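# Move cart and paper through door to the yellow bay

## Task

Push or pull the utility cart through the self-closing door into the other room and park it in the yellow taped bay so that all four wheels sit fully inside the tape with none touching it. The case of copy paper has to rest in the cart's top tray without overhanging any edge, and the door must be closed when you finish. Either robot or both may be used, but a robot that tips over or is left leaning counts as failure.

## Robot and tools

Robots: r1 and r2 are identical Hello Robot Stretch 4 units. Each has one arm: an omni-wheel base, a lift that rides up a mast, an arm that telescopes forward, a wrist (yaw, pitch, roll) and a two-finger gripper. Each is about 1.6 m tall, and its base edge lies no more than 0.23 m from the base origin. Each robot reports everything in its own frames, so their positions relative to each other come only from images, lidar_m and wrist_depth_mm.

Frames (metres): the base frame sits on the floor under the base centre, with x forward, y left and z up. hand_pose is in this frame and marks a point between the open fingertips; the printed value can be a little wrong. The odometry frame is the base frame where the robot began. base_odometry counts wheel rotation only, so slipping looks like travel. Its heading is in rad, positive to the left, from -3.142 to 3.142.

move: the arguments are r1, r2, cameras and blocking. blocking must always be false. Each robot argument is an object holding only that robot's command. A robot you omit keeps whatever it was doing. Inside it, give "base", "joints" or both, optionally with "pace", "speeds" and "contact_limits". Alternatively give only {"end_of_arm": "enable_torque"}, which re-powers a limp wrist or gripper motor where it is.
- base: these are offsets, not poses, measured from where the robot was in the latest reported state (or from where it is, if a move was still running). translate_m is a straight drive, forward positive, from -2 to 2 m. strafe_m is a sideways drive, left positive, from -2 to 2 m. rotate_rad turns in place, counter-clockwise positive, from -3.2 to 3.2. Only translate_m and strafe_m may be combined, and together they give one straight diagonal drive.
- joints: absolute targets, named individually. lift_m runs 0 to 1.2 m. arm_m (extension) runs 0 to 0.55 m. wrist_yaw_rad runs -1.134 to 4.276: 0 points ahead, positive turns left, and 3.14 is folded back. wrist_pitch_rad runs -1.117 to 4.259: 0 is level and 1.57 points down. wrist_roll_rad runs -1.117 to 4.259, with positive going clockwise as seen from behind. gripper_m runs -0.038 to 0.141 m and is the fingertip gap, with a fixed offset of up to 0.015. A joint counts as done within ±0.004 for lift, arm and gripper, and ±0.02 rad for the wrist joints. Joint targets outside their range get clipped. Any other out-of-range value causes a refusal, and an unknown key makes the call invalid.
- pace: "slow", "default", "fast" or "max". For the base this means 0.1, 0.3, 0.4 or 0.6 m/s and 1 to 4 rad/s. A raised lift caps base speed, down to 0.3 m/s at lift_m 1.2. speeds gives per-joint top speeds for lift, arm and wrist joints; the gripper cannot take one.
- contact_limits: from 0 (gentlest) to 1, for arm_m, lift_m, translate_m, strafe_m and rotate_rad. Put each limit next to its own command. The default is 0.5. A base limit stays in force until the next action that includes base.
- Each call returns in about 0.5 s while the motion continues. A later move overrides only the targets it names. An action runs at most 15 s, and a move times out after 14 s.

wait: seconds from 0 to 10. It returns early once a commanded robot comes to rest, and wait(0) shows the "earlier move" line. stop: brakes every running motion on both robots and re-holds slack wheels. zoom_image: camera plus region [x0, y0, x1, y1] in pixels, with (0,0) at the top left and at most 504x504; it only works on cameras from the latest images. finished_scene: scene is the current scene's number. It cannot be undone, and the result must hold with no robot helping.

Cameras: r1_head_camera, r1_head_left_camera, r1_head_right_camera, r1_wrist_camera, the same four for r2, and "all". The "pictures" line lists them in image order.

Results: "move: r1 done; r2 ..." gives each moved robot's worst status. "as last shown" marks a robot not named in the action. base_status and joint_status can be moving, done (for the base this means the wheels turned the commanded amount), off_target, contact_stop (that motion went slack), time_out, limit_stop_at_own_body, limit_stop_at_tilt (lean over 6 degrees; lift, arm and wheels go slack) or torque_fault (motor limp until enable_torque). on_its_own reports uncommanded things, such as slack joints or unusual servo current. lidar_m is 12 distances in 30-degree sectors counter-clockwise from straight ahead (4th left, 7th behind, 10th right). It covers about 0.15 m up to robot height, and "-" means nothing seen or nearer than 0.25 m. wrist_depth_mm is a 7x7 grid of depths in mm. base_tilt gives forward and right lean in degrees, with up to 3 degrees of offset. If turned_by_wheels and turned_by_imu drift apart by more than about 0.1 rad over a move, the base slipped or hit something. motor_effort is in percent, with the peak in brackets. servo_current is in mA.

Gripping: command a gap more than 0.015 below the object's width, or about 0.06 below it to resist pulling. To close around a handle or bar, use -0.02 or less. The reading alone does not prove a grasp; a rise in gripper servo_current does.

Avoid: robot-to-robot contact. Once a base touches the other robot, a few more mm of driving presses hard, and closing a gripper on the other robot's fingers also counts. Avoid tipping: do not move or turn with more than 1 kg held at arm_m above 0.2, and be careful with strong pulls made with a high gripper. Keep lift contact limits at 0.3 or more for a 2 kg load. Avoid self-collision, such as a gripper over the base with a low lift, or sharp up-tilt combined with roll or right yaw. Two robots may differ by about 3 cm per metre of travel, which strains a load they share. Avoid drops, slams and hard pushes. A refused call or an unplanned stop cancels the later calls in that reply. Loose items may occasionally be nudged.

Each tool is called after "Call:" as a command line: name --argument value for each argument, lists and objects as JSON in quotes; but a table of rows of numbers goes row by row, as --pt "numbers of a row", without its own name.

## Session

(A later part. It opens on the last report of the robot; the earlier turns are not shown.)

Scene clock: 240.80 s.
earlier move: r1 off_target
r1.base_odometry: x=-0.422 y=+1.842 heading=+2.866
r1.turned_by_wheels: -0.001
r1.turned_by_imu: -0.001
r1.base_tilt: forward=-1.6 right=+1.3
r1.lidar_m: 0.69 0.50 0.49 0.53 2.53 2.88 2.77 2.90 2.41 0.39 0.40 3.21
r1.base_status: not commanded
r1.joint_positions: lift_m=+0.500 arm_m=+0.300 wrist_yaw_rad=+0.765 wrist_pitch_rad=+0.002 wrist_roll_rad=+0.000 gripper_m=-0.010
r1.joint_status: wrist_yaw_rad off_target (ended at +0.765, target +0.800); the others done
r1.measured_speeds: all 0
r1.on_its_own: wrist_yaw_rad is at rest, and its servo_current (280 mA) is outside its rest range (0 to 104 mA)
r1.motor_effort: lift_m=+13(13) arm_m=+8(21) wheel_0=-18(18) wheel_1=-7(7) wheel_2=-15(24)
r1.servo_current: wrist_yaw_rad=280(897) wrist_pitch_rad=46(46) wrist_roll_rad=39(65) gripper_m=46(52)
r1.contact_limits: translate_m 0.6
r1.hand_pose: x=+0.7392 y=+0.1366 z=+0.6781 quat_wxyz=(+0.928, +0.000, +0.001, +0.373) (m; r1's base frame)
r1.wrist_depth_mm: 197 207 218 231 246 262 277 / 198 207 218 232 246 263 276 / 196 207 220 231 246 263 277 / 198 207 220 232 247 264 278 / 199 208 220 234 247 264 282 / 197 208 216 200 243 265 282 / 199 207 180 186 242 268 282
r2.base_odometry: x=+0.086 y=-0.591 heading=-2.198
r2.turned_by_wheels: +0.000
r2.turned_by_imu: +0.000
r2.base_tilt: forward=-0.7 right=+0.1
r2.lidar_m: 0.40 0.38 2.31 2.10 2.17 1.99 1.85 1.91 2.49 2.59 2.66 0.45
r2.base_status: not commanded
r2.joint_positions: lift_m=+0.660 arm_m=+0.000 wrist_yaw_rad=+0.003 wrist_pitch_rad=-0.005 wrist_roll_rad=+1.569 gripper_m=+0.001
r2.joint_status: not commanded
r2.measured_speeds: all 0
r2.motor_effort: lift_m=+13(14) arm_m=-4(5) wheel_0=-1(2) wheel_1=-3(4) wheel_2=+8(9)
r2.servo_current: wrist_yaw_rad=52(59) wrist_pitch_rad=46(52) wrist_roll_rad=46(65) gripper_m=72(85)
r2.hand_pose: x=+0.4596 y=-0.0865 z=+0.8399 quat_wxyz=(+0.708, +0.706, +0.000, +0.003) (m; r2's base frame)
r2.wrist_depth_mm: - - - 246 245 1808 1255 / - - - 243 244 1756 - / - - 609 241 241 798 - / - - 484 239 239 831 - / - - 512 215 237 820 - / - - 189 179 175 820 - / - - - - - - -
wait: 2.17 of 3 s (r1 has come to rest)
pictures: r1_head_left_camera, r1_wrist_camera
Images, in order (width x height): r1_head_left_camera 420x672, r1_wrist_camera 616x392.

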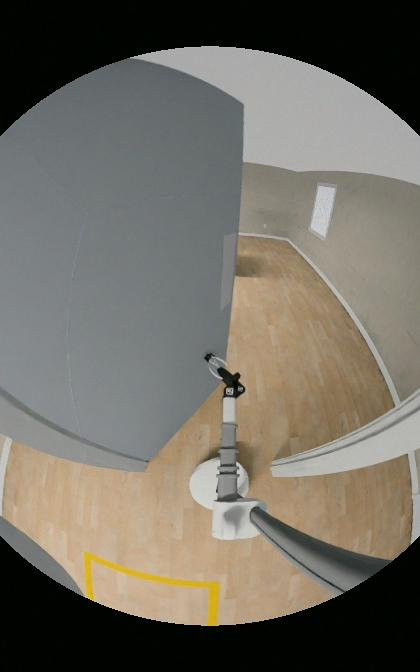

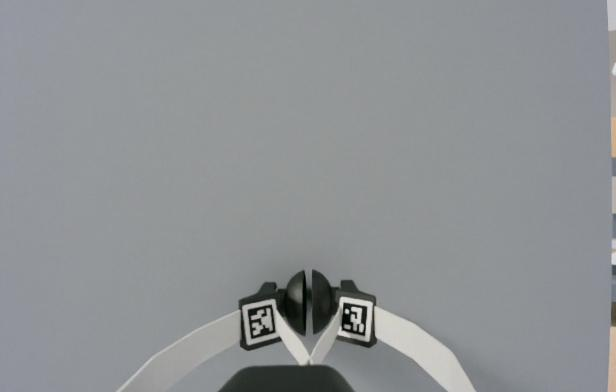

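Call:
move --blocking false --r1 '{"base":{"translate_m":0.3,"strafe_m":0.2},"joints":{"wrist_yaw_rad":1.2},"pace":"slow","speeds":{"wrist_yaw_rad":0.3},"contact_limits":{"translate_m":0.6,"strafe_m":0.6}}' --cameras '[]'

Call:
wait --seconds 5 --cameras '["r1_head_left_camera","r1_wrist_camera","r2_head_camera"]'

r1: "contact_limits": translate_m and strafe_m are given together and make one move, which takes one limit: state it under one of them only
Scene clock: 246.80 s.
r1.base_odometry: x=-0.422 y=+1.842 heading=+2.866
r1.turned_by_wheels: +0.000
r1.turned_by_imu: +0.000
r1.base_tilt: forward=-1.6 right=+1.3
r1.lidar_m: 0.69 0.51 0.49 0.54 2.54 2.92 2.78 2.90 2.38 0.39 0.42 3.22
r1.base_status: not commanded
r1.joint_positions: lift_m=+0.500 arm_m=+0.300 wrist_yaw_rad=+0.765 wrist_pitch_rad=+0.002 wrist_roll_rad=+0.000 gripper_m=-0.010
r1.joint_status: wrist_yaw_rad off_target (ended at +0.765, target +0.800); the others done
r1.measured_speeds: all 0
r1.on_its_own: wrist_yaw_rad is at rest, and its servo_current (267 mA) is outside its rest range (0 to 104 mA)
r1.motor_effort: lift_m=+13(13) arm_m=+7(21) wheel_0=-18(18) wheel_1=-6(7) wheel_2=-15(24)
r1.servo_current: wrist_yaw_rad=267(897) wrist_pitch_rad=46(46) wrist_roll_rad=39(65) gripper_m=39(52)
r1.contact_limits: translate_m 0.6
r1.hand_pose: x=+0.7392 y=+0.1366 z=+0.6781 quat_wxyz=(+0.928, +0.000, +0.001, +0.373) (m; r1's base frame)
r1.wrist_depth_mm: 197 206 217 231 245 263 278 / 197 207 219 231 246 263 277 / 196 207 219 231 246 263 277 / 198 208 220 232 248 263 281 / 199 208 220 233 247 265 281 / 197 209 217 201 244 265 282 / 200 206 180 185 241 270 283
r2.base_odometry: x=+0.086 y=-0.591 heading=-2.198
r2.turned_by_wheels: +0.000
r2.turned_by_imu: +0.000
r2.base_tilt: forward=-0.7 right=+0.0
r2.lidar_m: 0.37 0.41 2.29 2.10 2.16 2.01 1.86 1.91 2.46 2.60 2.66 0.45
r2.base_status: not commanded
r2.joint_positions: lift_m=+0.660 arm_m=+0.000 wrist_yaw_rad=+0.003 wrist_pitch_rad=-0.005 wrist_roll_rad=+1.569 gripper_m=+0.001
r2.joint_status: not commanded
r2.measured_speeds: all 0
r2.motor_effort: lift_m=+13(14) arm_m=-4(5) wheel_0=-1(2) wheel_1=-4(4) wheel_2=+9(9)
r2.servo_current: wrist_yaw_rad=46(59) wrist_pitch_rad=39(52) wrist_roll_rad=52(65) gripper_m=78(85)
r2.hand_pose: x=+0.4596 y=-0.0865 z=+0.8399 quat_wxyz=(+0.708, +0.706, +0.000, +0.003) (m; r2's base frame)
r2.wrist_depth_mm: - - - 246 246 1756 1281 / - - - 244 243 1808 - / - - 603 241 242 788 - / - - 477 239 239 820 - / - - 517 215 237 820 - / - - 190 179 176 831 - / - - - - - - -
pictures: none

not run: a call was refused earlier in this reply.

Call:
move --blocking false --r1 '{"base":{"translate_m":0.3,"strafe_m":0.2},"joints":{"wrist_yaw_rad":1.2},"pace":"slow","speeds":{"wrist_yaw_rad":0.3},"contact_limits":{"translate_m":0.6}}' --cameras '[]'

Call:
wait --seconds 5 --cameras '["r1_head_left_camera","r1_wrist_camera","r2_head_camera"]'

Scene clock: 250.77 s.
move: r1 moving
r1.base_odometry: x=-0.436 y=+1.838 heading=+2.862
r1.turned_by_wheels: -0.004
r1.turned_by_imu: -0.019
r1.base_tilt: forward=-1.6 right=+1.3
r1.lidar_m: 0.70 0.51 0.48 0.52 2.52 2.93 2.81 2.89 2.42 0.40 0.41 3.15
r1.base_status: translate_m moving; strafe_m moving
r1.joint_positions: lift_m=+0.500 arm_m=+0.300 wrist_yaw_rad=+0.876 wrist_pitch_rad=+0.002 wrist_roll_rad=+0.000 gripper_m=-0.010
r1.joint_status: wrist_yaw_rad moving
r1.measured_speeds: translate_m=+0.046 strafe_m=+0.030 rotate_rad=-0.003 lift_m=+0.000 arm_m=+0.000 wrist_yaw_rad=+0.278 wrist_pitch_rad=+0.000 wrist_roll_rad=+0.000
r1.motor_effort: lift_m=+13(13) arm_m=+7(8) wheel_0=-26(26) wheel_1=-4(5) wheel_2=-24(25)
r1.servo_current: wrist_yaw_rad=624(624) wrist_pitch_rad=46(46) wrist_roll_rad=52(52) gripper_m=46(52)
r1.contact_limits: translate_m 0.6
r1.hand_pose: x=+0.7224 y=+0.1655 z=+0.6781 quat_wxyz=(+0.906, +0.000, +0.001, +0.424) (m; r1's base frame)
r1.wrist_depth_mm: 201 211 217 228 236 249 258 / 202 208 219 229 238 250 260 / 201 210 220 229 238 250 260 / 202 211 220 229 239 251 259 / 202 210 220 229 239 252 260 / 201 211 217 202 186 253 264 / 204 210 167 158 241 248 262
r2.base_odometry: x=+0.086 y=-0.591 heading=-2.198
r2.turned_by_wheels: +0.000
r2.turned_by_imu: +0.000
r2.base_tilt: forward=-0.7 right=+0.1
r2.lidar_m: 0.39 0.39 2.31 2.11 2.16 2.03 1.85 1.94 2.45 2.59 2.65 0.44
r2.base_status: not commanded
r2.joint_positions: lift_m=+0.660 arm_m=+0.000 wrist_yaw_rad=+0.003 wrist_pitch_rad=-0.005 wrist_roll_rad=+1.569 gripper_m=+0.001
r2.joint_status: not commanded
r2.measured_speeds: all 0
r2.motor_effort: lift_m=+14(14) arm_m=-4(5) wheel_0=-1(1) wheel_1=-4(4) wheel_2=+8(8)
r2.servo_current: wrist_yaw_rad=52(59) wrist_pitch_rad=46(46) wrist_roll_rad=52(59) gripper_m=72(78)
r2.hand_pose: x=+0.4596 y=-0.0865 z=+0.8399 quat_wxyz=(+0.708, +0.706, +0.000, +0.003) (m; r2's base frame)
r2.wrist_depth_mm: - - - 247 246 1756 1281 / - - - 243 244 1921 - / - - 609 241 242 798 - / - - 480 240 239 820 - / - - 517 214 237 820 - / - - 190 179 176 809 - / - - - - - - -
pictures: none
No camera images: "cameras" was empty.

Scene clock: 255.03 s.
earlier move: r1 done
r1.base_odometry: x=-0.766 y=+1.732 heading=+2.865
r1.turned_by_wheels: +0.003
r1.turned_by_imu: -0.046
r1.base_tilt: forward=-1.6 right=+1.3
r1.lidar_m: 2.68 0.42 0.31 0.29 0.34 3.26 3.13 3.18 0.59 0.58 2.50 3.25
r1.base_status: done
r1.joint_positions: lift_m=+0.500 arm_m=+0.300 wrist_yaw_rad=+1.207 wrist_pitch_rad=+0.002 wrist_roll_rad=+0.000 gripper_m=-0.010
r1.joint_status: all done
r1.measured_speeds: all 0
r1.motor_effort: lift_m=+13(13) arm_m=+4(8) wheel_0=-10(31) wheel_1=+3(10) wheel_2=-10(25)
r1.servo_current: wrist_yaw_rad=52(754) wrist_pitch_rad=52(52) wrist_roll_rad=59(65) gripper_m=46(52)
r1.contact_limits: translate_m 0.6
r1.hand_pose: x=+0.6551 y=+0.2385 z=+0.6781 quat_wxyz=(+0.823, -0.001, +0.001, +0.568) (m; r1's base frame)
r1.wrist_depth_mm: 203 213 222 233 244 255 - / 204 212 222 234 245 258 - / 204 213 224 234 245 257 - / 206 213 226 234 246 258 - / 206 214 225 236 246 257 - / 205 214 192 202 247 258 - / 207 156 222 156 160 260 1618
r2.base_odometry: x=+0.086 y=-0.591 heading=-2.198
r2.turned_by_wheels: +0.000
r2.turned_by_imu: +0.001
r2.base_tilt: forward=-0.7 right=+0.1
r2.lidar_m: 0.38 0.40 2.32 2.11 2.16 2.00 1.86 1.92 2.47 2.59 2.65 0.44
r2.base_status: not commanded
r2.joint_positions: lift_m=+0.660 arm_m=+0.000 wrist_yaw_rad=+0.003 wrist_pitch_rad=-0.005 wrist_roll_rad=+1.569 gripper_m=+0.001
r2.joint_status: not commanded
r2.measured_speeds: all 0
r2.motor_effort: lift_m=+14(14) arm_m=-4(5) wheel_0=-1(2) wheel_1=-3(4) wheel_2=+8(9)
r2.servo_current: wrist_yaw_rad=52(65) wrist_pitch_rad=52(52) wrist_roll_rad=46(59) gripper_m=72(85)
r2.hand_pose: x=+0.4596 y=-0.0865 z=+0.8399 quat_wxyz=(+0.708, +0.706, +0.000, +0.003) (m; r2's base frame)
r2.wrist_depth_mm: - - - 246 245 1756 1229 / - - - 243 244 1756 - / - - 609 241 241 788 - / - - 480 239 239 820 - / - - 512 215 237 809 - / - - 190 179 176 809 - / - - - - - - -
wait: 4.27 of 5 s (r1 has come to rest)
pictures: r1_head_left_camera, r1_wrist_camera, r2_head_camera
Images, in order (width x height): r1_head_left_camera 420x672, r1_wrist_camera 616x392, r2_head_camera 420x560.

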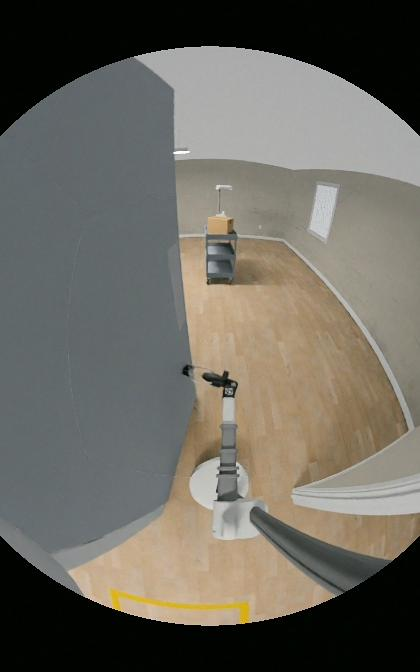

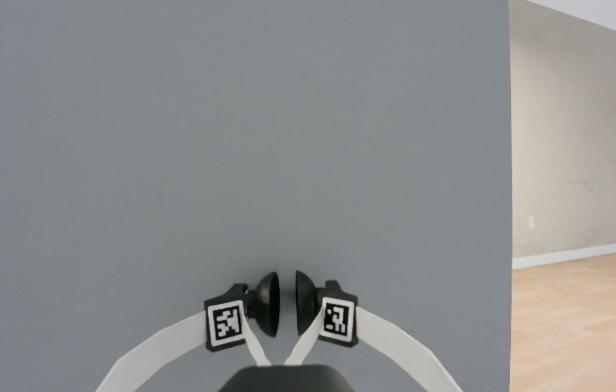

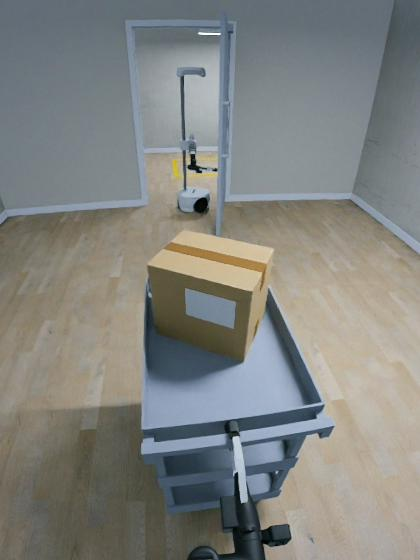

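Call:
move --blocking false --r1 '{"base":{"translate_m":0.4},"joints":{"arm_m":0.0,"wrist_yaw_rad":1.57},"pace":"slow","speeds":{"arm_m":0.08,"wrist_yaw_rad":0.2},"contact_limits":{"translate_m":0.6}}' --cameras '[]'

Call:
wait --seconds 6 --cameras '["r1_head_left_camera","r1_wrist_camera","r2_head_camera"]'

Scene clock: 280.37 s.
move: r1 moving
r1.base_odometry: x=-0.778 y=+1.736 heading=+2.863
r1.turned_by_wheels: -0.002
r1.turned_by_imu: -0.003
r1.base_tilt: forward=-1.6 right=+1.3
r1.lidar_m: 2.67 0.41 0.29 0.30 0.33 3.31 3.13 3.19 0.60 0.60 2.48 3.25
r1.base_status: translate_m moving
r1.joint_positions: lift_m=+0.500 arm_m=+0.268 wrist_yaw_rad=+1.257 wrist_pitch_rad=+0.002 wrist_roll_rad=+0.000 gripper_m=-0.010
r1.joint_status: arm_m moving; wrist_yaw_rad moving
r1.measured_speeds: translate_m=+0.049 strafe_m=+0.000 rotate_rad=-0.004 lift_m=+0.000 arm_m=-0.079 wrist_yaw_rad=+0.103 wrist_pitch_rad=+0.000 wrist_roll_rad=+0.000
r1.motor_effort: lift_m=+13(13) arm_m=-5(7) wheel_0=-9(9) wheel_1=+0(6) wheel_2=-14(15)
r1.servo_current: wrist_yaw_rad=241(241) wrist_pitch_rad=46(46) wrist_roll_rad=46(59) gripper_m=46(46)
r1.contact_limits: translate_m 0.6
r1.hand_pose: x=+0.6108 y=+0.2474 z=+0.6781 quat_wxyz=(+0.809, -0.001, +0.001, +0.588) (m; r1's base frame)
r1.wrist_depth_mm: 202 211 220 231 245 256 - / 202 211 221 232 244 258 - / 203 211 222 233 244 257 - / 202 212 223 233 245 258 - / 204 212 223 234 247 258 - / 203 213 218 202 244 260 - / 204 211 221 186 242 263 1661
r2: as last shown
r2.turned_by_imu: +0.000
r2.lidar_m: 0.39 0.40 2.31 2.11 2.17 2.00 1.85 1.92 2.47 2.60 2.65 0.44
r2.motor_effort: lift_m=+13(14) arm_m=-5(5) wheel_0=-1(1) wheel_1=-4(4) wheel_2=+8(8)
r2.servo_current: wrist_yaw_rad=39(65) wrist_pitch_rad=39(52) wrist_roll_rad=39(59) gripper_m=72(85)
r2.wrist_depth_mm: - - - 245 246 1756 1255 / - - - 243 245 1808 - / - - 609 242 241 798 - / - - 484 239 239 831 - / - - 512 215 237 809 - / - - 189 179 176 820 - / - - - - - - -
pictures: none
No camera images: "cameras" was empty.

Scene clock: 285.13 s.
earlier move: r1 done
r1.base_odometry: x=-1.150 y=+1.842 heading=+2.866
r1.turned_by_wheels: +0.003
r1.turned_by_imu: -0.005
r1.base_tilt: forward=-1.6 right=+1.3
r1.lidar_m: 2.26 0.40 0.28 0.26 0.31 0.49 3.54 0.85 0.79 1.70 2.43 3.17
r1.base_status: done
r1.joint_positions: lift_m=+0.500 arm_m=+0.000 wrist_yaw_rad=+1.578 wrist_pitch_rad=+0.002 wrist_roll_rad=+0.000 gripper_m=-0.010
r1.joint_status: all done
r1.measured_speeds: all 0
r1.motor_effort: lift_m=+13(13) arm_m=+4(12) wheel_0=+3(18) wheel_1=+8(12) wheel_2=-5(16)
r1.servo_current: wrist_yaw_rad=65(761) wrist_pitch_rad=39(52) wrist_roll_rad=46(72) gripper_m=39(52)
r1.contact_limits: translate_m 0.6
r1.hand_pose: x=+0.2562 y=+0.2890 z=+0.6781 quat_wxyz=(+0.705, -0.001, +0.001, +0.710) (m; r1's base frame)
r1.wrist_depth_mm: 248 240 233 227 221 215 211 / 247 240 235 227 221 216 211 / 248 241 235 229 223 216 211 / 250 242 235 229 223 216 211 / 249 243 237 229 223 218 213 / 251 243 190 204 224 217 214 / 252 154 237 180 153 218 214
r2.base_odometry: x=+0.086 y=-0.591 heading=-2.198
r2.turned_by_wheels: +0.000
r2.turned_by_imu: +0.001
r2.base_tilt: forward=-0.7 right=+0.0
r2.lidar_m: 0.38 0.41 2.28 2.11 2.16 2.01 1.88 1.94 2.47 2.60 2.67 0.43
r2.base_status: not commanded
r2.joint_positions: lift_m=+0.660 arm_m=+0.000 wrist_yaw_rad=+0.003 wrist_pitch_rad=-0.005 wrist_roll_rad=+1.569 gripper_m=+0.001
r2.joint_status: not commanded
r2.measured_speeds: all 0
r2.motor_effort: lift_m=+13(14) arm_m=-4(5) wheel_0=-1(2) wheel_1=-3(4) wheel_2=+8(9)
r2.servo_current: wrist_yaw_rad=46(65) wrist_pitch_rad=46(52) wrist_roll_rad=52(65) gripper_m=78(85)
r2.hand_pose: x=+0.4596 y=-0.0865 z=+0.8399 quat_wxyz=(+0.708, +0.706, +0.000, +0.003) (m; r2's base frame)
r2.wrist_depth_mm: - - - 246 244 1808 1308 / - - - 242 242 1756 - / - - 609 241 240 798 - / - - 480 240 240 831 - / - - 508 215 237 820 - / - - 189 179 176 809 - / - - - - - - -
wait: 4.77 of 6 s (r1 has come to rest)
pictures: r1_head_left_camera, r1_wrist_camera, r2_head_camera
Images, in order (width x height): r1_head_left_camera 420x672, r1_wrist_camera 616x392, r2_head_camera 420x560.

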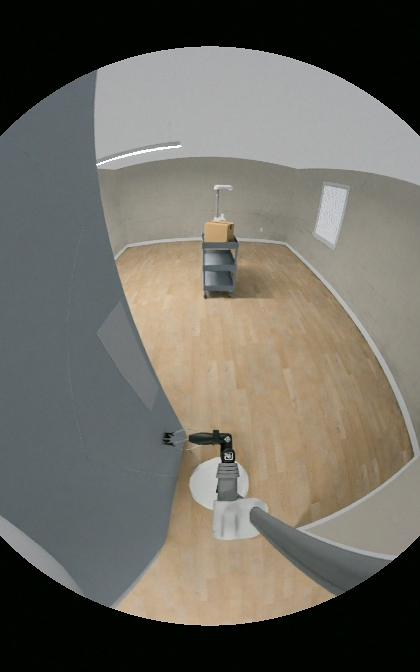

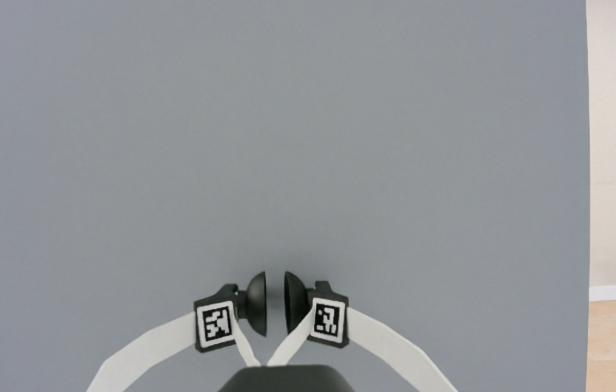

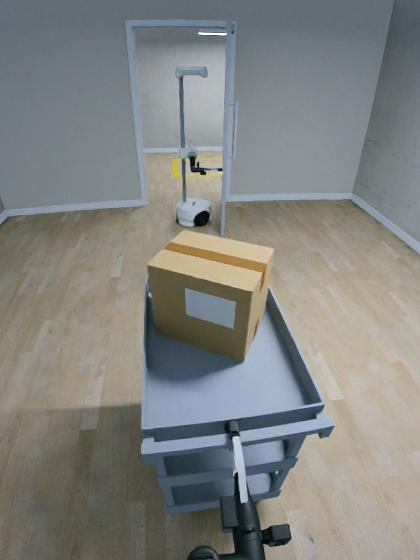

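Call:
move --blocking false --r1 '{"base":{"translate_m":0.27},"joints":{"wrist_yaw_rad":2.4},"pace":"slow","speeds":{"wrist_yaw_rad":0.35},"contact_limits":{"translate_m":0.6}}' --cameras '[]'

Call:
wait --seconds 4 --cameras '["r1_head_left_camera","r1_wrist_camera"]'

Scene clock: 298.13 s.
move: r1 moving
r1.base_odometry: x=-1.162 y=+1.846 heading=+2.865
r1.turned_by_wheels: -0.001
r1.turned_by_imu: -0.001
r1.base_tilt: forward=-1.6 right=+1.2
r1.lidar_m: 2.25 0.41 0.30 0.29 0.32 0.47 3.55 0.87 0.79 1.71 2.47 3.16
r1.base_status: translate_m moving
r1.joint_positions: lift_m=+0.500 arm_m=+0.000 wrist_yaw_rad=+1.714 wrist_pitch_rad=+0.002 wrist_roll_rad=+0.000 gripper_m=-0.010
r1.joint_status: wrist_yaw_rad moving
r1.measured_speeds: translate_m=+0.049 strafe_m=-0.001 rotate_rad=-0.004 lift_m=+0.000 arm_m=+0.000 wrist_yaw_rad=+0.286 wrist_pitch_rad=+0.000 wrist_roll_rad=+0.000
r1.motor_effort: lift_m=+13(13) arm_m=+4(4) wheel_0=-2(5) wheel_1=+4(10) wheel_2=-9(9)
r1.servo_current: wrist_yaw_rad=52(65) wrist_pitch_rad=46(46) wrist_roll_rad=52(59) gripper_m=39(46)
r1.contact_limits: translate_m 0.6
r1.hand_pose: x=+0.2162 y=+0.2979 z=+0.6781 quat_wxyz=(+0.655, -0.001, +0.001, +0.756) (m; r1's base frame)
r1.wrist_depth_mm: 263 250 238 229 219 211 205 / 263 251 239 229 220 212 206 / 264 251 240 229 220 213 206 / 266 253 239 231 220 213 207 / 266 252 241 230 222 213 207 / 268 253 211 204 220 213 207 / 267 253 238 162 220 211 208
r2: as last shown
r2.turned_by_imu: +0.000
r2.base_tilt: forward=-0.7 right=+0.1
r2.lidar_m: 0.40 0.42 2.29 2.10 2.17 2.02 1.88 1.91 2.49 2.58 2.63 0.44
r2.motor_effort: lift_m=+14(14) arm_m=-4(4) wheel_0=-1(1) wheel_1=-4(4) wheel_2=+8(9)
r2.servo_current: wrist_yaw_rad=46(52) wrist_pitch_rad=46(52) wrist_roll_rad=52(59) gripper_m=78(78)
r2.wrist_depth_mm: - - - 245 246 1808 1281 / - - - 243 244 1808 - / - - 615 242 242 798 - / - - 480 239 238 820 - / - - 508 214 238 820 - / - - 189 179 175 831 - / - - - - - - -
pictures: none
No camera images: "cameras" was empty.

Scene clock: 301.60 s.
earlier move: r1 done
r1.base_odometry: x=-1.409 y=+1.916 heading=+2.866
r1.turned_by_wheels: +0.001
r1.turned_by_imu: +0.000
r1.base_tilt: forward=-1.6 right=+1.3
r1.lidar_m: 2.00 3.62 0.25 0.25 0.26 0.41 3.81 0.96 1.08 2.40 2.44 3.17
r1.base_status: done
r1.joint_positions: lift_m=+0.500 arm_m=+0.000 wrist_yaw_rad=+2.412 wrist_pitch_rad=+0.002 wrist_roll_rad=+0.000 gripper_m=-0.010
r1.joint_status: all done
r1.measured_speeds: all 0
r1.motor_effort: lift_m=+13(13) arm_m=+4(4) wheel_0=+1(6) wheel_1=+7(14) wheel_2=-3(10)
r1.servo_current: wrist_yaw_rad=65(195) wrist_pitch_rad=39(52) wrist_roll_rad=52(59) gripper_m=46(46)
r1.contact_limits: translate_m 0.6
r1.hand_pose: x=+0.0141 y=+0.2573 z=+0.6781 quat_wxyz=(+0.357, -0.001, +0.000, +0.934) (m; r1's base frame)
r1.wrist_depth_mm: - 564 345 228 170 139 - / - - 349 230 171 135 - / - - 351 242 172 140 - / - - 353 232 173 136 - / - - 357 233 173 133 - / - - 204 198 167 146 - / 1576 155 338 177 145 137 -
r2.base_odometry: x=+0.086 y=-0.591 heading=-2.198
r2.turned_by_wheels: +0.000
r2.turned_by_imu: +0.000
r2.base_tilt: forward=-0.7 right=+0.0
r2.lidar_m: 0.38 0.39 2.31 2.11 2.18 2.03 1.87 1.90 2.44 2.59 2.66 0.44
r2.base_status: not commanded
r2.joint_positions: lift_m=+0.660 arm_m=+0.000 wrist_yaw_rad=+0.003 wrist_pitch_rad=-0.005 wrist_roll_rad=+1.569 gripper_m=+0.001
r2.joint_status: not commanded
r2.measured_speeds: all 0
r2.motor_effort: lift_m=+13(14) arm_m=-5(5) wheel_0=-1(2) wheel_1=-4(4) wheel_2=+9(9)
r2.servo_current: wrist_yaw_rad=39(59) wrist_pitch_rad=46(52) wrist_roll_rad=46(59) gripper_m=78(85)
r2.hand_pose: x=+0.4596 y=-0.0865 z=+0.8399 quat_wxyz=(+0.708, +0.706, +0.000, +0.003) (m; r2's base frame)
r2.wrist_depth_mm: - - - 246 246 1756 1255 / - - - 243 243 1808 - / - - 603 239 241 798 - / - - 484 240 239 842 - / - - 512 215 237 820 - / - - 189 179 176 820 - / - - - - - - -
wait: 3.47 of 4 s (r1 has come to rest)
pictures: r1_head_left_camera, r1_wrist_camera
Images, in order (width x height): r1_head_left_camera 420x672, r1_wrist_camera 616x392.

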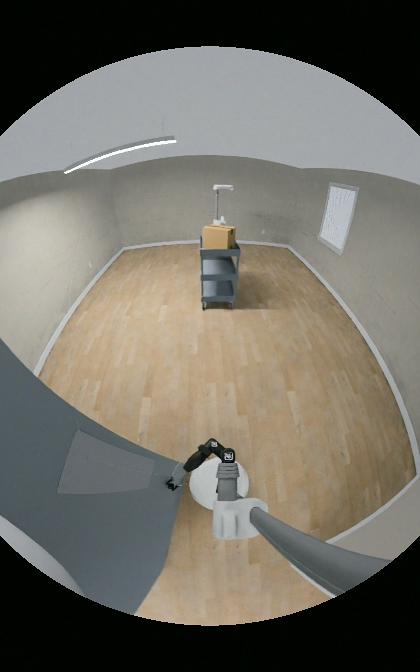

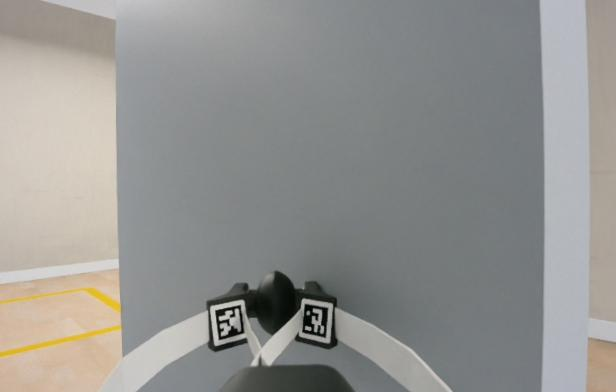

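Call:
move --blocking false --r1 '{"base":{"translate_m":0.13,"strafe_m":-0.03},"joints":{"wrist_yaw_rad":2.45},"pace":"slow","speeds":{"wrist_yaw_rad":0.35},"contact_limits":{"translate_m":0.6}}' --cameras '[]'

Call:
wait --seconds 3 --cameras '[]'

Call:
move --blocking false --r1 '{"base":{"rotate_rad":1.5},"joints":{"wrist_yaw_rad":1.3},"pace":"slow","speeds":{"wrist_yaw_rad":0.7}}' --cameras '[]'

Call:
wait --seconds 4 --cameras '["r1_head_left_camera","r1_wrist_camera","r2_head_camera"]'

Scene clock: 310.13 s.
move: r1 moving
r1.base_odometry: x=-1.421 y=+1.922 heading=+2.867
r1.turned_by_wheels: +0.001
r1.turned_by_imu: +0.001
r1.base_tilt: forward=-1.6 right=+1.3
r1.lidar_m: 1.99 3.63 0.25 0.25 0.25 0.43 3.83 0.95 1.09 2.37 2.44 3.15
r1.base_status: translate_m moving; strafe_m moving
r1.joint_positions: lift_m=+0.500 arm_m=+0.000 wrist_yaw_rad=+2.457 wrist_pitch_rad=+0.002 wrist_roll_rad=+0.000 gripper_m=-0.010
r1.joint_status: wrist_yaw_rad moving
r1.measured_speeds: translate_m=+0.048 strafe_m=-0.012 rotate_rad=-0.001 lift_m=+0.000 arm_m=+0.000 wrist_yaw_rad=+0.021 wrist_pitch_rad=+0.000 wrist_roll_rad=+0.000
r1.motor_effort: lift_m=+13(13) arm_m=+4(4) wheel_0=+4(6) wheel_1=+7(9) wheel_2=-4(7)
r1.servo_current: wrist_yaw_rad=65(78) wrist_pitch_rad=46(46) wrist_roll_rad=39(65) gripper_m=39(46)
r1.contact_limits: translate_m 0.6
r1.hand_pose: x=+0.0027 y=+0.2500 z=+0.6781 quat_wxyz=(+0.335, -0.001, +0.000, +0.942) (m; r1's base frame)
r1.wrist_depth_mm: - - 379 233 167 134 - / - - 379 234 168 135 - / - - 384 248 169 132 - / - - 387 236 170 132 - / - - 389 237 170 132 - / - - 208 200 164 132 - / 1618 931 336 181 146 132 -
r2: as last shown
r2.base_tilt: forward=-0.7 right=+0.1
r2.lidar_m: 0.38 0.41 2.30 2.10 2.18 2.03 1.86 1.92 2.46 2.61 2.65 0.43
r2.motor_effort: lift_m=+13(14) arm_m=-4(4) wheel_0=-1(1) wheel_1=-3(4) wheel_2=+8(8)
r2.servo_current: wrist_yaw_rad=46(59) wrist_pitch_rad=46(46) wrist_roll_rad=52(59) gripper_m=85(85)
r2.wrist_depth_mm: - - - 245 245 1808 1281 / - - - 243 244 1921 - / - - 609 241 242 788 - / - - 480 239 239 831 - / - - 512 215 237 820 - / - - 190 179 176 820 - / - - - - - - -
pictures: none
No camera images: "cameras" was empty.

Scene clock: 312.23 s.
earlier move: r1 done
r1.base_odometry: x=-1.526 y=+1.980 heading=+2.866
r1.turned_by_wheels: +0.000
r1.turned_by_imu: +0.000
r1.base_tilt: forward=-1.6 right=+1.3
r1.lidar_m: 1.88 3.71 2.55 0.25 0.26 0.41 3.96 1.04 1.28 2.34 2.39 3.07
r1.base_status: done
r1.joint_positions: lift_m=+0.500 arm_m=+0.000 wrist_yaw_rad=+2.459 wrist_pitch_rad=+0.002 wrist_roll_rad=+0.000 gripper_m=-0.010
r1.joint_status: all done
r1.measured_speeds: all 0
r1.motor_effort: lift_m=+13(13) arm_m=+4(4) wheel_0=+1(7) wheel_1=+7(12) wheel_2=-3(8)
r1.servo_current: wrist_yaw_rad=52(91) wrist_pitch_rad=39(52) wrist_roll_rad=46(65) gripper_m=46(52)
r1.contact_limits: translate_m 0.6
r1.hand_pose: x=+0.0022 y=+0.2497 z=+0.6781 quat_wxyz=(+0.335, -0.001, +0.000, +0.942) (m; r1's base frame)
r1.wrist_depth_mm: - - 389 233 - - - / - - 389 235 - - - / - - 394 236 - - - / - - 392 237 - - - / - - 399 237 - - - / - - 189 200 - - - / 1618 1025 343 178 138 1661 1618
r2.base_odometry: x=+0.086 y=-0.591 heading=-2.198
r2.turned_by_wheels: +0.000
r2.turned_by_imu: +0.000
r2.base_tilt: forward=-0.7 right=+0.1
r2.lidar_m: 0.36 0.40 2.31 2.11 2.15 1.99 1.87 1.92 2.48 2.58 2.66 0.44
r2.base_status: not commanded
r2.joint_positions: lift_m=+0.660 arm_m=+0.000 wrist_yaw_rad=+0.003 wrist_pitch_rad=-0.005 wrist_roll_rad=+1.569 gripper_m=+0.001
r2.joint_status: not commanded
r2.measured_speeds: all 0
r2.motor_effort: lift_m=+13(14) arm_m=-5(5) wheel_0=-1(1) wheel_1=-3(4) wheel_2=+8(9)
r2.servo_current: wrist_yaw_rad=52(59) wrist_pitch_rad=39(52) wrist_roll_rad=52(59) gripper_m=72(85)
r2.hand_pose: x=+0.4596 y=-0.0865 z=+0.8399 quat_wxyz=(+0.708, +0.706, +0.000, +0.003) (m; r2's base frame)
r2.wrist_depth_mm: - - - 245 246 1756 1255 / - - - 244 244 1808 - / - - 615 241 241 798 - / - - 480 239 238 820 - / - - 508 215 236 831 - / - - 189 179 175 820 - / - - - - - - -
wait: 2.10 of 3 s (r1 has come to rest)
pictures: none
No camera images: "cameras" was empty.

Scene clock: 312.73 s.
move: r1 moving
r1.base_odometry: x=-1.526 y=+1.980 heading=+2.992
r1.turned_by_wheels: +0.126
r1.turned_by_imu: +0.127
r1.base_tilt: forward=-1.6 right=+1.3
r1.lidar_m: 1.87 3.22 2.43 0.25 0.30 0.54 3.96 1.07 1.42 2.35 2.48 3.48
r1.base_status: rotate_rad moving
r1.joint_positions: lift_m=+0.500 arm_m=+0.000 wrist_yaw_rad=+2.228 wrist_pitch_rad=+0.002 wrist_roll_rad=+0.000 gripper_m=-0.010
r1.joint_status: wrist_yaw_rad moving
r1.measured_speeds: translate_m=-0.001 strafe_m=-0.001 rotate_rad=+0.493 lift_m=+0.000 arm_m=+0.000 wrist_yaw_rad=-0.575 wrist_pitch_rad=+0.000 wrist_roll_rad=+0.000
r1.motor_effort: lift_m=+13(13) arm_m=+0(4) wheel_0=-3(8) wheel_1=+5(6) wheel_2=-8(8)
r1.servo_current: wrist_yaw_rad=735(735) wrist_pitch_rad=39(46) wrist_roll_rad=52(59) gripper_m=39(52)
r1.hand_pose: x=+0.0639 y=+0.2817 z=+0.6781 quat_wxyz=(+0.441, -0.001, +0.000, +0.897) (m; r1's base frame)
r1.wrist_depth_mm: - 492 296 236 - - - / - 445 297 236 - - - / - 496 300 236 - - - / - 500 300 236 - - - / - 455 301 236 - - - / - 466 198 190 - - - / 1576 153 307 173 137 1708 1618
r2: as last shown
r2.base_tilt: forward=-0.7 right=+0.0
r2.lidar_m: 0.39 0.39 2.31 2.10 2.18 2.04 1.86 1.92 2.47 2.59 2.64 0.45
r2.motor_effort: lift_m=+13(14) arm_m=-4(5) wheel_0=-1(1) wheel_1=-3(4) wheel_2=+8(8)
r2.servo_current: wrist_yaw_rad=46(59) wrist_pitch_rad=39(46) wrist_roll_rad=52(52) gripper_m=78(78)
r2.wrist_depth_mm: - - - 246 247 1708 1281 / - - - 243 243 1863 - / - - 609 242 241 798 - / - - 473 239 240 831 - / - - 512 214 237 820 - / - - 189 179 176 820 - / - - - - - - -
pictures: none
No camera images: "cameras" was empty.

Scene clock: 316.00 s.
earlier move: r1 contact_stop
r1.base_odometry: x=-1.567 y=+2.029 heading=-2.448
r1.turned_by_wheels: +0.843
r1.turned_by_imu: +0.832
r1.base_tilt: forward=-1.6 right=+1.3
r1.lidar_m: 2.70 0.40 0.39 0.52 3.92 1.08 1.23 2.32 2.34 2.85 1.82 1.84
r1.base_status: rotate_rad contact_stop (by the wheels' count: +0.969 of +1.500)
r1.joint_positions: lift_m=+0.500 arm_m=+0.000 wrist_yaw_rad=+1.308 wrist_pitch_rad=+0.002 wrist_roll_rad=+0.000 gripper_m=-0.010
r1.joint_status: all done
r1.measured_speeds: all 0
r1.on_its_own: the wheels are slack since a contact_stop
r1.motor_effort: lift_m=+13(13) arm_m=+4(4) wheel_0=+0(30) wheel_1=+0(11) wheel_2=+0(16)
r1.servo_current: wrist_yaw_rad=65(735) wrist_pitch_rad=39(52) wrist_roll_rad=33(78) gripper_m=46(52)
r1.hand_pose: x=+0.3301 y=+0.2558 z=+0.6781 quat_wxyz=(+0.794, -0.001, +0.001, +0.608) (m; r1's base frame)
r1.wrist_depth_mm: 504 353 263 243 - - - / 508 351 264 243 - - - / 504 357 264 241 - - - / 517 362 268 242 - - - / 496 366 268 240 - - - / 504 368 192 202 - - - / 517 156 266 185 152 1499 1618
r2.base_odometry: x=+0.086 y=-0.591 heading=-2.198
r2.turned_by_wheels: +0.000
r2.turned_by_imu: +0.000
r2.base_tilt: forward=-0.7 right=+0.0
r2.lidar_m: 0.40 0.40 2.30 2.13 2.17 2.00 1.86 1.90 2.48 2.59 2.66 0.43
r2.base_status: not commanded
r2.joint_positions: lift_m=+0.660 arm_m=+0.000 wrist_yaw_rad=+0.003 wrist_pitch_rad=-0.005 wrist_roll_rad=+1.569 gripper_m=+0.001
r2.joint_status: not commanded
r2.measured_speeds: all 0
r2.motor_effort: lift_m=+13(14) arm_m=-4(5) wheel_0=-1(2) wheel_1=-3(4) wheel_2=+8(9)
r2.servo_current: wrist_yaw_rad=52(65) wrist_pitch_rad=46(52) wrist_roll_rad=33(65) gripper_m=78(85)
r2.hand_pose: x=+0.4596 y=-0.0865 z=+0.8399 quat_wxyz=(+0.708, +0.706, +0.000, +0.003) (m; r2's base frame)
r2.wrist_depth_mm: - - - 246 245 1756 1281 / - - - 243 244 1708 - / - - 609 241 241 798 - / - - 480 239 239 831 - / - - 512 215 238 820 - / - - 189 179 176 809 - / - - - - - - -
wait: 3.27 of 4 s (r1 has come to rest)
pictures: r1_head_left_camera, r1_wrist_camera, r2_head_camera
Images, in order (width x height): r1_head_left_camera 420x672, r1_wrist_camera 616x392, r2_head_camera 420x560.

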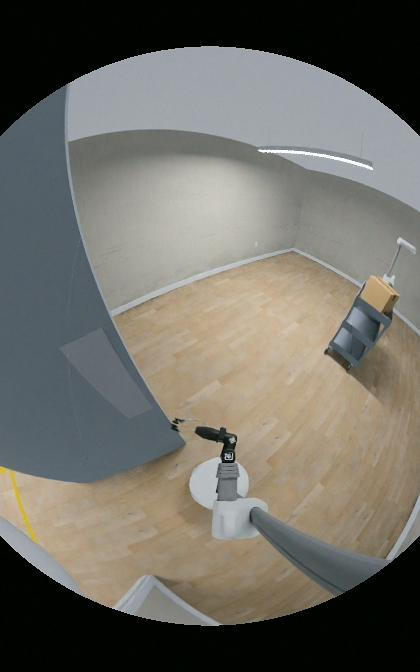

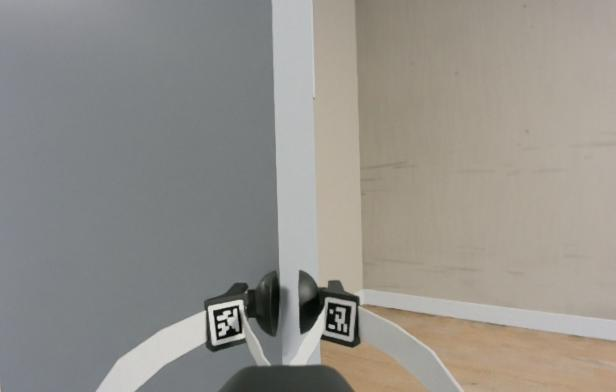

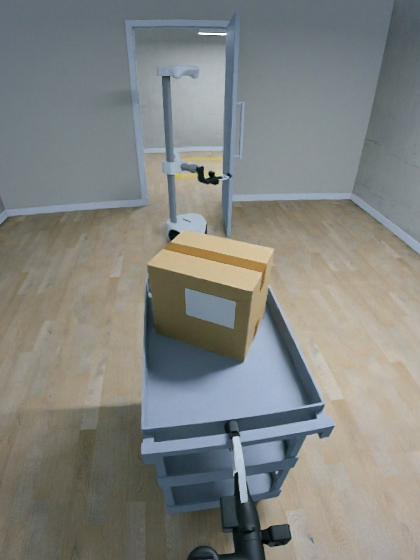

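Call:
move --blocking false --r1 '{"base":{"translate_m":-0.1},"pace":"slow"}' --cameras '[]'

Call:
wait --seconds 3 --cameras '["r1_wrist_camera"]'

Call:
move --blocking false --r1 '{"base":{"rotate_rad":0.785},"joints":{"arm_m":0.1,"wrist_yaw_rad":0.9},"pace":"slow","speeds":{"wrist_yaw_rad":0.4}}' --cameras '[]'

Call:
wait --seconds 3 --cameras '["r1_head_left_camera","r1_wrist_camera","r2_head_camera"]'

Scene clock: 337.87 s.
move: r1 moving
r1.base_odometry: x=-1.558 y=+2.037 heading=-2.448
r1.turned_by_wheels: -0.001
r1.turned_by_imu: -0.001
r1.base_tilt: forward=-1.6 right=+1.3
r1.lidar_m: 2.70 0.37 0.39 0.56 3.91 1.05 1.21 2.31 2.34 2.82 1.84 1.85
r1.base_status: translate_m moving
r1.joint_positions: lift_m=+0.500 arm_m=+0.000 wrist_yaw_rad=+1.307 wrist_pitch_rad=+0.002 wrist_roll_rad=+0.000 gripper_m=-0.010
r1.joint_status: not commanded
r1.measured_speeds: translate_m=-0.048 strafe_m=+0.000 rotate_rad=-0.001 lift_m=+0.000 arm_m=+0.000 wrist_yaw_rad=-0.019 wrist_pitch_rad=+0.000 wrist_roll_rad=+0.000
r1.motor_effort: lift_m=+13(13) arm_m=+4(4) wheel_0=-7(7) wheel_1=+0(3) wheel_2=+2(4)
r1.servo_current: wrist_yaw_rad=59(72) wrist_pitch_rad=39(52) wrist_roll_rad=33(59) gripper_m=46(52)
r1.hand_pose: x=+0.3306 y=+0.2555 z=+0.6781 quat_wxyz=(+0.794, -0.001, +0.001, +0.608) (m; r1's base frame)
r1.wrist_depth_mm: 512 359 268 237 - - - / 484 364 270 236 - - - / 496 366 272 237 - - - / 492 366 273 238 - - - / 496 370 276 240 - - - / 512 377 188 203 - - - / 521 379 270 151 152 1537 1576
r2: as last shown
r2.lidar_m: 0.39 0.41 2.32 2.10 2.17 2.03 1.87 1.90 2.48 2.59 2.65 0.45
r2.motor_effort: lift_m=+13(14) arm_m=-4(5) wheel_0=-1(1) wheel_1=-3(4) wheel_2=+8(9)
r2.servo_current: wrist_yaw_rad=52(52) wrist_pitch_rad=52(52) wrist_roll_rad=46(52) gripper_m=78(78)
r2.wrist_depth_mm: - - - 246 246 1756 1255 / - - - 243 244 1808 - / - - 609 242 242 798 - / - - 480 239 240 842 - / - - 512 214 237 831 - / - - 189 179 175 820 - / - - - - - - -
pictures: none
No camera images: "cameras" was empty.

Scene clock: 339.67 s.
earlier move: r1 done
r1.base_odometry: x=-1.491 y=+2.093 heading=-2.450
r1.turned_by_wheels: -0.002
r1.turned_by_imu: -0.003
r1.base_tilt: forward=-1.6 right=+1.3
r1.lidar_m: 2.80 0.41 0.41 0.59 3.83 0.99 1.13 2.24 2.26 2.75 1.88 1.92
r1.base_status: done
r1.joint_positions: lift_m=+0.500 arm_m=+0.000 wrist_yaw_rad=+1.289 wrist_pitch_rad=+0.002 wrist_roll_rad=+0.000 gripper_m=-0.010
r1.joint_status: not commanded
r1.measured_speeds: all 0
r1.motor_effort: lift_m=+13(13) arm_m=+4(4) wheel_0=-18(21) wheel_1=-5(5) wheel_2=-8(8)
r1.servo_current: wrist_yaw_rad=72(78) wrist_pitch_rad=33(52) wrist_roll_rad=46(65) gripper_m=39(52)
r1.hand_pose: x=+0.3351 y=+0.2526 z=+0.6781 quat_wxyz=(+0.799, -0.001, +0.001, +0.601) (m; r1's base frame)
r1.wrist_depth_mm: 496 355 272 234 - - - / 496 357 273 231 - - - / 496 359 274 236 - - - / 500 364 277 238 - - - / 512 366 279 237 - - - / 517 373 263 221 182 - - / 496 377 257 188 1537 143 1618
r2.base_odometry: x=+0.086 y=-0.591 heading=-2.198
r2.turned_by_wheels: +0.000
r2.turned_by_imu: +0.000
r2.base_tilt: forward=-0.6 right=+0.0
r2.lidar_m: 0.40 0.41 2.29 2.12 2.18 2.00 1.88 1.95 2.48 2.58 2.64 0.44
r2.base_status: not commanded
r2.joint_positions: lift_m=+0.660 arm_m=+0.000 wrist_yaw_rad=+0.003 wrist_pitch_rad=-0.005 wrist_roll_rad=+1.569 gripper_m=+0.001
r2.joint_status: not commanded
r2.measured_speeds: all 0
r2.motor_effort: lift_m=+13(14) arm_m=-4(5) wheel_0=-1(1) wheel_1=-4(4) wheel_2=+8(9)
r2.servo_current: wrist_yaw_rad=52(59) wrist_pitch_rad=39(52) wrist_roll_rad=46(52) gripper_m=78(85)
r2.hand_pose: x=+0.4596 y=-0.0865 z=+0.8399 quat_wxyz=(+0.708, +0.706, +0.000, +0.003) (m; r2's base frame)
r2.wrist_depth_mm: - - - 245 246 1808 1281 / - - - 244 243 1808 - / - - 603 241 240 798 - / - - 480 239 239 820 - / - - 512 214 237 820 - / - - 190 178 176 809 - / - - - - - - -
wait: 1.80 of 3 s (r1 has come to rest)
pictures: r1_wrist_camera
Images, in order (width x height): r1_wrist_camera 616x392.

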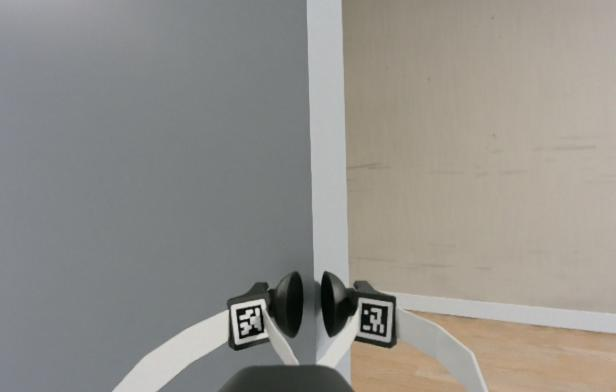

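Scene clock: 340.17 s.
move: r1 moving
r1.base_odometry: x=-1.491 y=+2.093 heading=-2.324
r1.turned_by_wheels: +0.126
r1.turned_by_imu: +0.126
r1.base_tilt: forward=-1.6 right=+1.3
r1.lidar_m: 2.63 0.44 0.46 0.72 3.85 1.00 1.22 2.25 2.31 3.04 1.90 3.75
r1.base_status: rotate_rad moving
r1.joint_positions: lift_m=+0.500 arm_m=+0.012 wrist_yaw_rad=+1.120 wrist_pitch_rad=+0.002 wrist_roll_rad=+0.000 gripper_m=-0.010
r1.joint_status: arm_m moving; wrist_yaw_rad moving
r1.measured_speeds: translate_m=+0.001 strafe_m=-0.002 rotate_rad=+0.485 lift_m=+0.000 arm_m=+0.049 wrist_yaw_rad=-0.433 wrist_pitch_rad=+0.000 wrist_roll_rad=+0.000
r1.motor_effort: lift_m=+13(13) arm_m=+4(9) wheel_0=-19(20) wheel_1=-5(8) wheel_2=-14(15)
r1.servo_current: wrist_yaw_rad=72(78) wrist_pitch_rad=39(52) wrist_roll_rad=33(52) gripper_m=46(46)
r1.hand_pose: x=+0.3876 y=+0.2215 z=+0.6781 quat_wxyz=(+0.847, -0.001, +0.001, +0.531) (m; r1's base frame)
r1.wrist_depth_mm: 449 330 265 234 - - - / 445 332 264 232 - - - / 449 334 266 234 - - - / 436 338 268 234 - - - / 442 340 271 231 - - - / 469 342 210 222 182 - - / 459 345 252 162 1464 1397 1576
r2: as last shown
r2.base_tilt: forward=-0.7 right=+0.0
r2.lidar_m: 0.38 0.41 2.32 2.10 2.17 2.01 1.88 1.89 2.50 2.60 2.65 0.45
r2.motor_effort: lift_m=+14(14) arm_m=-4(5) wheel_0=-1(1) wheel_1=-3(4) wheel_2=+8(9)
r2.servo_current: wrist_yaw_rad=39(59) wrist_pitch_rad=39(46) wrist_roll_rad=46(52) gripper_m=78(85)
r2.wrist_depth_mm: - - - 246 246 1756 1281 / - - - 244 244 1756 - / - - 603 241 241 788 - / - - 484 240 239 831 - / - - 517 214 237 820 - / - - 190 179 176 809 - / - - - - - - -
pictures: none
No camera images: "cameras" was empty.

Scene clock: 341.97 s.
earlier move: r1 contact_stop
r1.base_odometry: x=-1.558 y=+2.103 heading=-2.201
r1.turned_by_wheels: +0.123
r1.turned_by_imu: +0.067
r1.base_tilt: forward=-1.6 right=+1.2
r1.lidar_m: 2.58 2.50 0.25 0.48 3.95 1.05 1.46 2.24 2.33 3.23 1.80 3.55
r1.base_status: rotate_rad contact_stop (by the wheels' count: +0.249 of +0.785)
r1.joint_positions: lift_m=+0.500 arm_m=+0.100 wrist_yaw_rad=+0.898 wrist_pitch_rad=+0.002 wrist_roll_rad=+0.000 gripper_m=-0.010
r1.joint_status: all done
r1.measured_speeds: all 0
r1.on_its_own: the wheels are slack since a contact_stop
r1.motor_effort: lift_m=+14(14) arm_m=+5(11) wheel_0=+0(26) wheel_1=+0(13) wheel_2=+0(30)
r1.servo_current: wrist_yaw_rad=52(91) wrist_pitch_rad=46(52) wrist_roll_rad=39(65) gripper_m=39(52)
r1.hand_pose: x=+0.5189 y=+0.1710 z=+0.6780 quat_wxyz=(+0.901, +0.000, +0.001, +0.434) (m; r1's base frame)
r1.wrist_depth_mm: - - - - - - - / - - - - - - - / - - - - - - - / - - - - - - - / - - - - - - - / - - 208 194 - - - / - 138 180 180 153 1576 1576
r2.base_odometry: x=+0.086 y=-0.591 heading=-2.198
r2.turned_by_wheels: +0.000
r2.turned_by_imu: +0.000
r2.base_tilt: forward=-0.6 right=+0.0
r2.lidar_m: 0.40 0.41 2.29 2.11 2.16 2.03 1.86 1.90 2.50 2.60 2.64 0.44
r2.base_status: not commanded
r2.joint_positions: lift_m=+0.660 arm_m=+0.000 wrist_yaw_rad=+0.003 wrist_pitch_rad=-0.005 wrist_roll_rad=+1.569 gripper_m=+0.001
r2.joint_status: not commanded
r2.measured_speeds: all 0
r2.motor_effort: lift_m=+13(14) arm_m=-4(5) wheel_0=-1(1) wheel_1=-3(4) wheel_2=+8(9)
r2.servo_current: wrist_yaw_rad=46(59) wrist_pitch_rad=46(52) wrist_roll_rad=46(52) gripper_m=78(85)
r2.hand_pose: x=+0.4596 y=-0.0865 z=+0.8399 quat_wxyz=(+0.708, +0.706, +0.000, +0.003) (m; r2's base frame)
r2.wrist_depth_mm: - - - 246 246 1756 1281 / - - - 244 244 1863 - / - - 603 241 242 798 - / - - 480 238 239 820 - / - - 512 215 238 809 - / - - 190 179 176 809 - / - - - - - - -
wait: 1.80 of 3 s (r1 has come to rest)
pictures: r1_head_left_camera, r1_wrist_camera, r2_head_camera
Images, in order (width x height): r1_head_left_camera 420x672, r1_wrist_camera 616x392, r2_head_camera 420x560.

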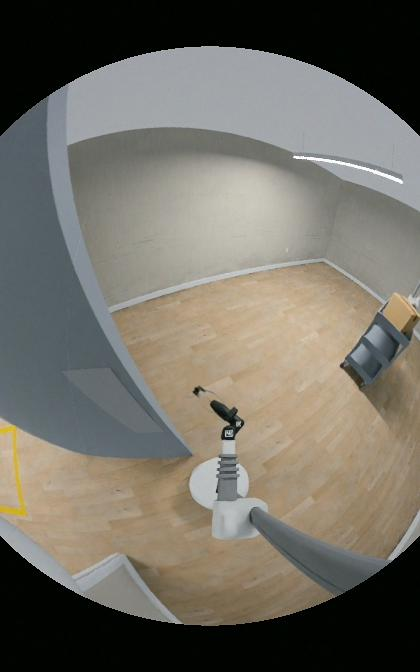

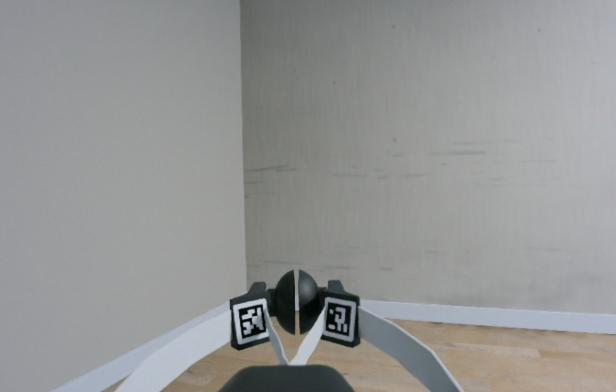

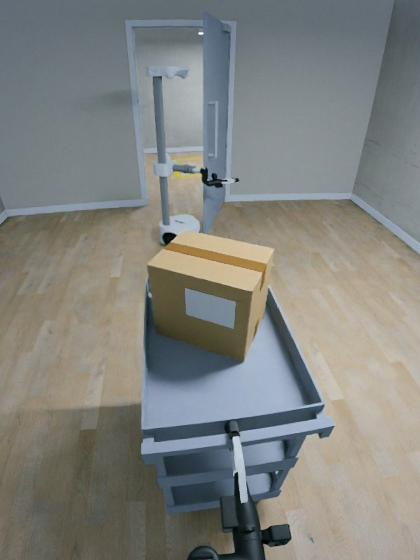

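Call:
move --blocking false --r1 '{"joints":{"arm_m":0.0,"wrist_yaw_rad":-1.1}}' --cameras '[]'

Call:
wait --seconds 2.5 --cameras '["r1_head_left_camera","r2_head_camera"]'

Scene clock: 368.43 s.
move: r1 moving
r1.base_odometry: x=-1.564 y=+2.121 heading=-2.164
r1.turned_by_wheels: +0.036
r1.turned_by_imu: +0.035
r1.base_tilt: forward=-1.6 right=+1.3
r1.lidar_m: 2.58 2.51 1.40 1.04 0.98 1.08 1.55 2.21 2.33 3.33 1.79 3.43
r1.base_status: not commanded
r1.joint_positions: lift_m=+0.500 arm_m=+0.049 wrist_yaw_rad=+0.314 wrist_pitch_rad=+0.002 wrist_roll_rad=+0.000 gripper_m=-0.010
r1.joint_status: arm_m moving; wrist_yaw_rad moving
r1.measured_speeds: translate_m=+0.000 strafe_m=+0.000 rotate_rad=+0.000 lift_m=+0.000 arm_m=-0.195 wrist_yaw_rad=-1.828 wrist_pitch_rad=+0.000 wrist_roll_rad=+0.000
r1.on_its_own: the wheels are slack since a contact_stop
r1.motor_effort: lift_m=+14(14) arm_m=-4(7) wheel_0=+0(1) wheel_1=+0(0) wheel_2=+0(0)
r1.servo_current: wrist_yaw_rad=85(104) wrist_pitch_rad=39(46) wrist_roll_rad=39(59) gripper_m=46(52)
r1.hand_pose: x=+0.5216 y=+0.0058 z=+0.6780 quat_wxyz=(+0.988, +0.000, +0.001, +0.156) (m; r1's base frame)
r1.wrist_depth_mm: - - - - - - - / - - - - - - - / - - - - - - - / - - - - - - - / - - - - - - - / - - - 195 - - - / 1708 1576 181 180 152 1576 1576
r2: as last shown
r2.turned_by_imu: +0.001
r2.base_tilt: forward=-0.7 right=+0.1
r2.lidar_m: 0.38 0.38 2.32 2.09 2.17 2.01 1.86 1.90 2.48 2.60 2.63 0.43
r2.motor_effort: lift_m=+13(14) arm_m=-4(4) wheel_0=-1(2) wheel_1=-3(4) wheel_2=+8(8)
r2.servo_current: wrist_yaw_rad=46(59) wrist_pitch_rad=39(46) wrist_roll_rad=52(52) gripper_m=72(85)
r2.wrist_depth_mm: - - - 244 245 1808 1281 / - - - 243 243 1863 - / - - 609 240 241 788 - / - - 480 240 240 831 - / - - 508 214 237 831 - / - - 189 179 176 820 - / - - - - - - -
pictures: none
No camera images: "cameras" was empty.

Scene clock: 369.67 s.
earlier move: r1 done
r1.base_odometry: x=-1.564 y=+2.121 heading=-2.164
r1.turned_by_wheels: +0.000
r1.turned_by_imu: +0.000
r1.base_tilt: forward=-1.6 right=+1.3
r1.lidar_m: 2.58 2.51 1.39 1.06 0.98 1.07 1.57 2.23 2.35 3.34 1.79 3.44
r1.base_status: not commanded
r1.joint_positions: lift_m=+0.500 arm_m=+0.000 wrist_yaw_rad=-1.097 wrist_pitch_rad=+0.002 wrist_roll_rad=+0.000 gripper_m=-0.010
r1.joint_status: all done
r1.measured_speeds: all 0
r1.on_its_own: the wheels are slack since a contact_stop
r1.motor_effort: lift_m=+14(14) arm_m=-4(7) wheel_0=+0(1) wheel_1=+0(0) wheel_2=+0(0)
r1.servo_current: wrist_yaw_rad=52(111) wrist_pitch_rad=46(52) wrist_roll_rad=39(59) gripper_m=46(52)
r1.hand_pose: x=+0.2247 y=-0.2965 z=+0.6780 quat_wxyz=(+0.853, +0.001, +0.001, -0.521) (m; r1's base frame)
r1.wrist_depth_mm: - - - - - - - / - - - - - - - / - - - 1808 - - - / - - - - - - - / - - - - - - - / - - - 195 - - - / 1756 1576 180 180 152 1576 1618
r2.base_odometry: x=+0.086 y=-0.591 heading=-2.198
r2.turned_by_wheels: +0.000
r2.turned_by_imu: +0.000
r2.base_tilt: forward=-0.7 right=+0.1
r2.lidar_m: 0.39 0.42 2.30 2.11 2.18 2.02 1.87 1.92 2.48 2.60 2.66 0.43
r2.base_status: not commanded
r2.joint_positions: lift_m=+0.660 arm_m=+0.000 wrist_yaw_rad=+0.003 wrist_pitch_rad=-0.005 wrist_roll_rad=+1.569 gripper_m=+0.001
r2.joint_status: not commanded
r2.measured_speeds: all 0
r2.motor_effort: lift_m=+13(14) arm_m=-4(4) wheel_0=-1(2) wheel_1=-3(4) wheel_2=+8(8)
r2.servo_current: wrist_yaw_rad=46(59) wrist_pitch_rad=46(52) wrist_roll_rad=46(59) gripper_m=72(85)
r2.hand_pose: x=+0.4596 y=-0.0865 z=+0.8399 quat_wxyz=(+0.708, +0.706, +0.000, +0.003) (m; r2's base frame)
r2.wrist_depth_mm: - - - 245 246 1808 1255 / - - - 243 244 1756 - / - - 609 241 242 788 - / - - 480 239 239 831 - / - - 517 215 236 831 - / - - 190 179 176 809 - / - - - - - - -
wait: 1.23 of 2.5 s (r1 has come to rest)
pictures: r1_head_left_camera, r2_head_camera
Images, in order (width x height): r1_head_left_camera 420x672, r2_head_camera 420x560.

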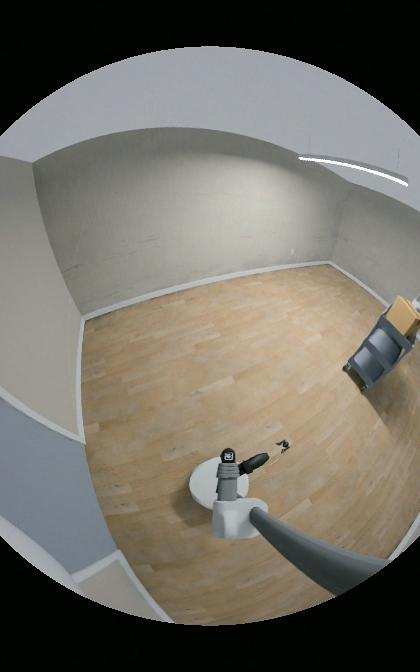

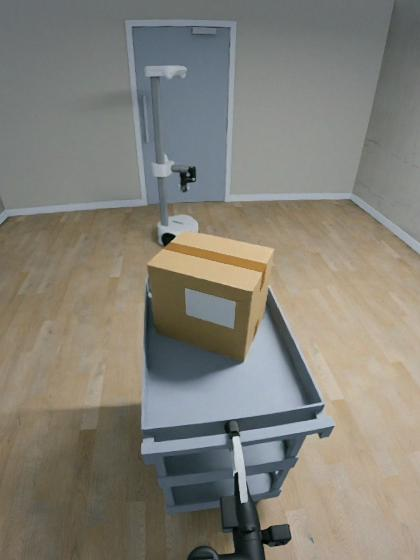

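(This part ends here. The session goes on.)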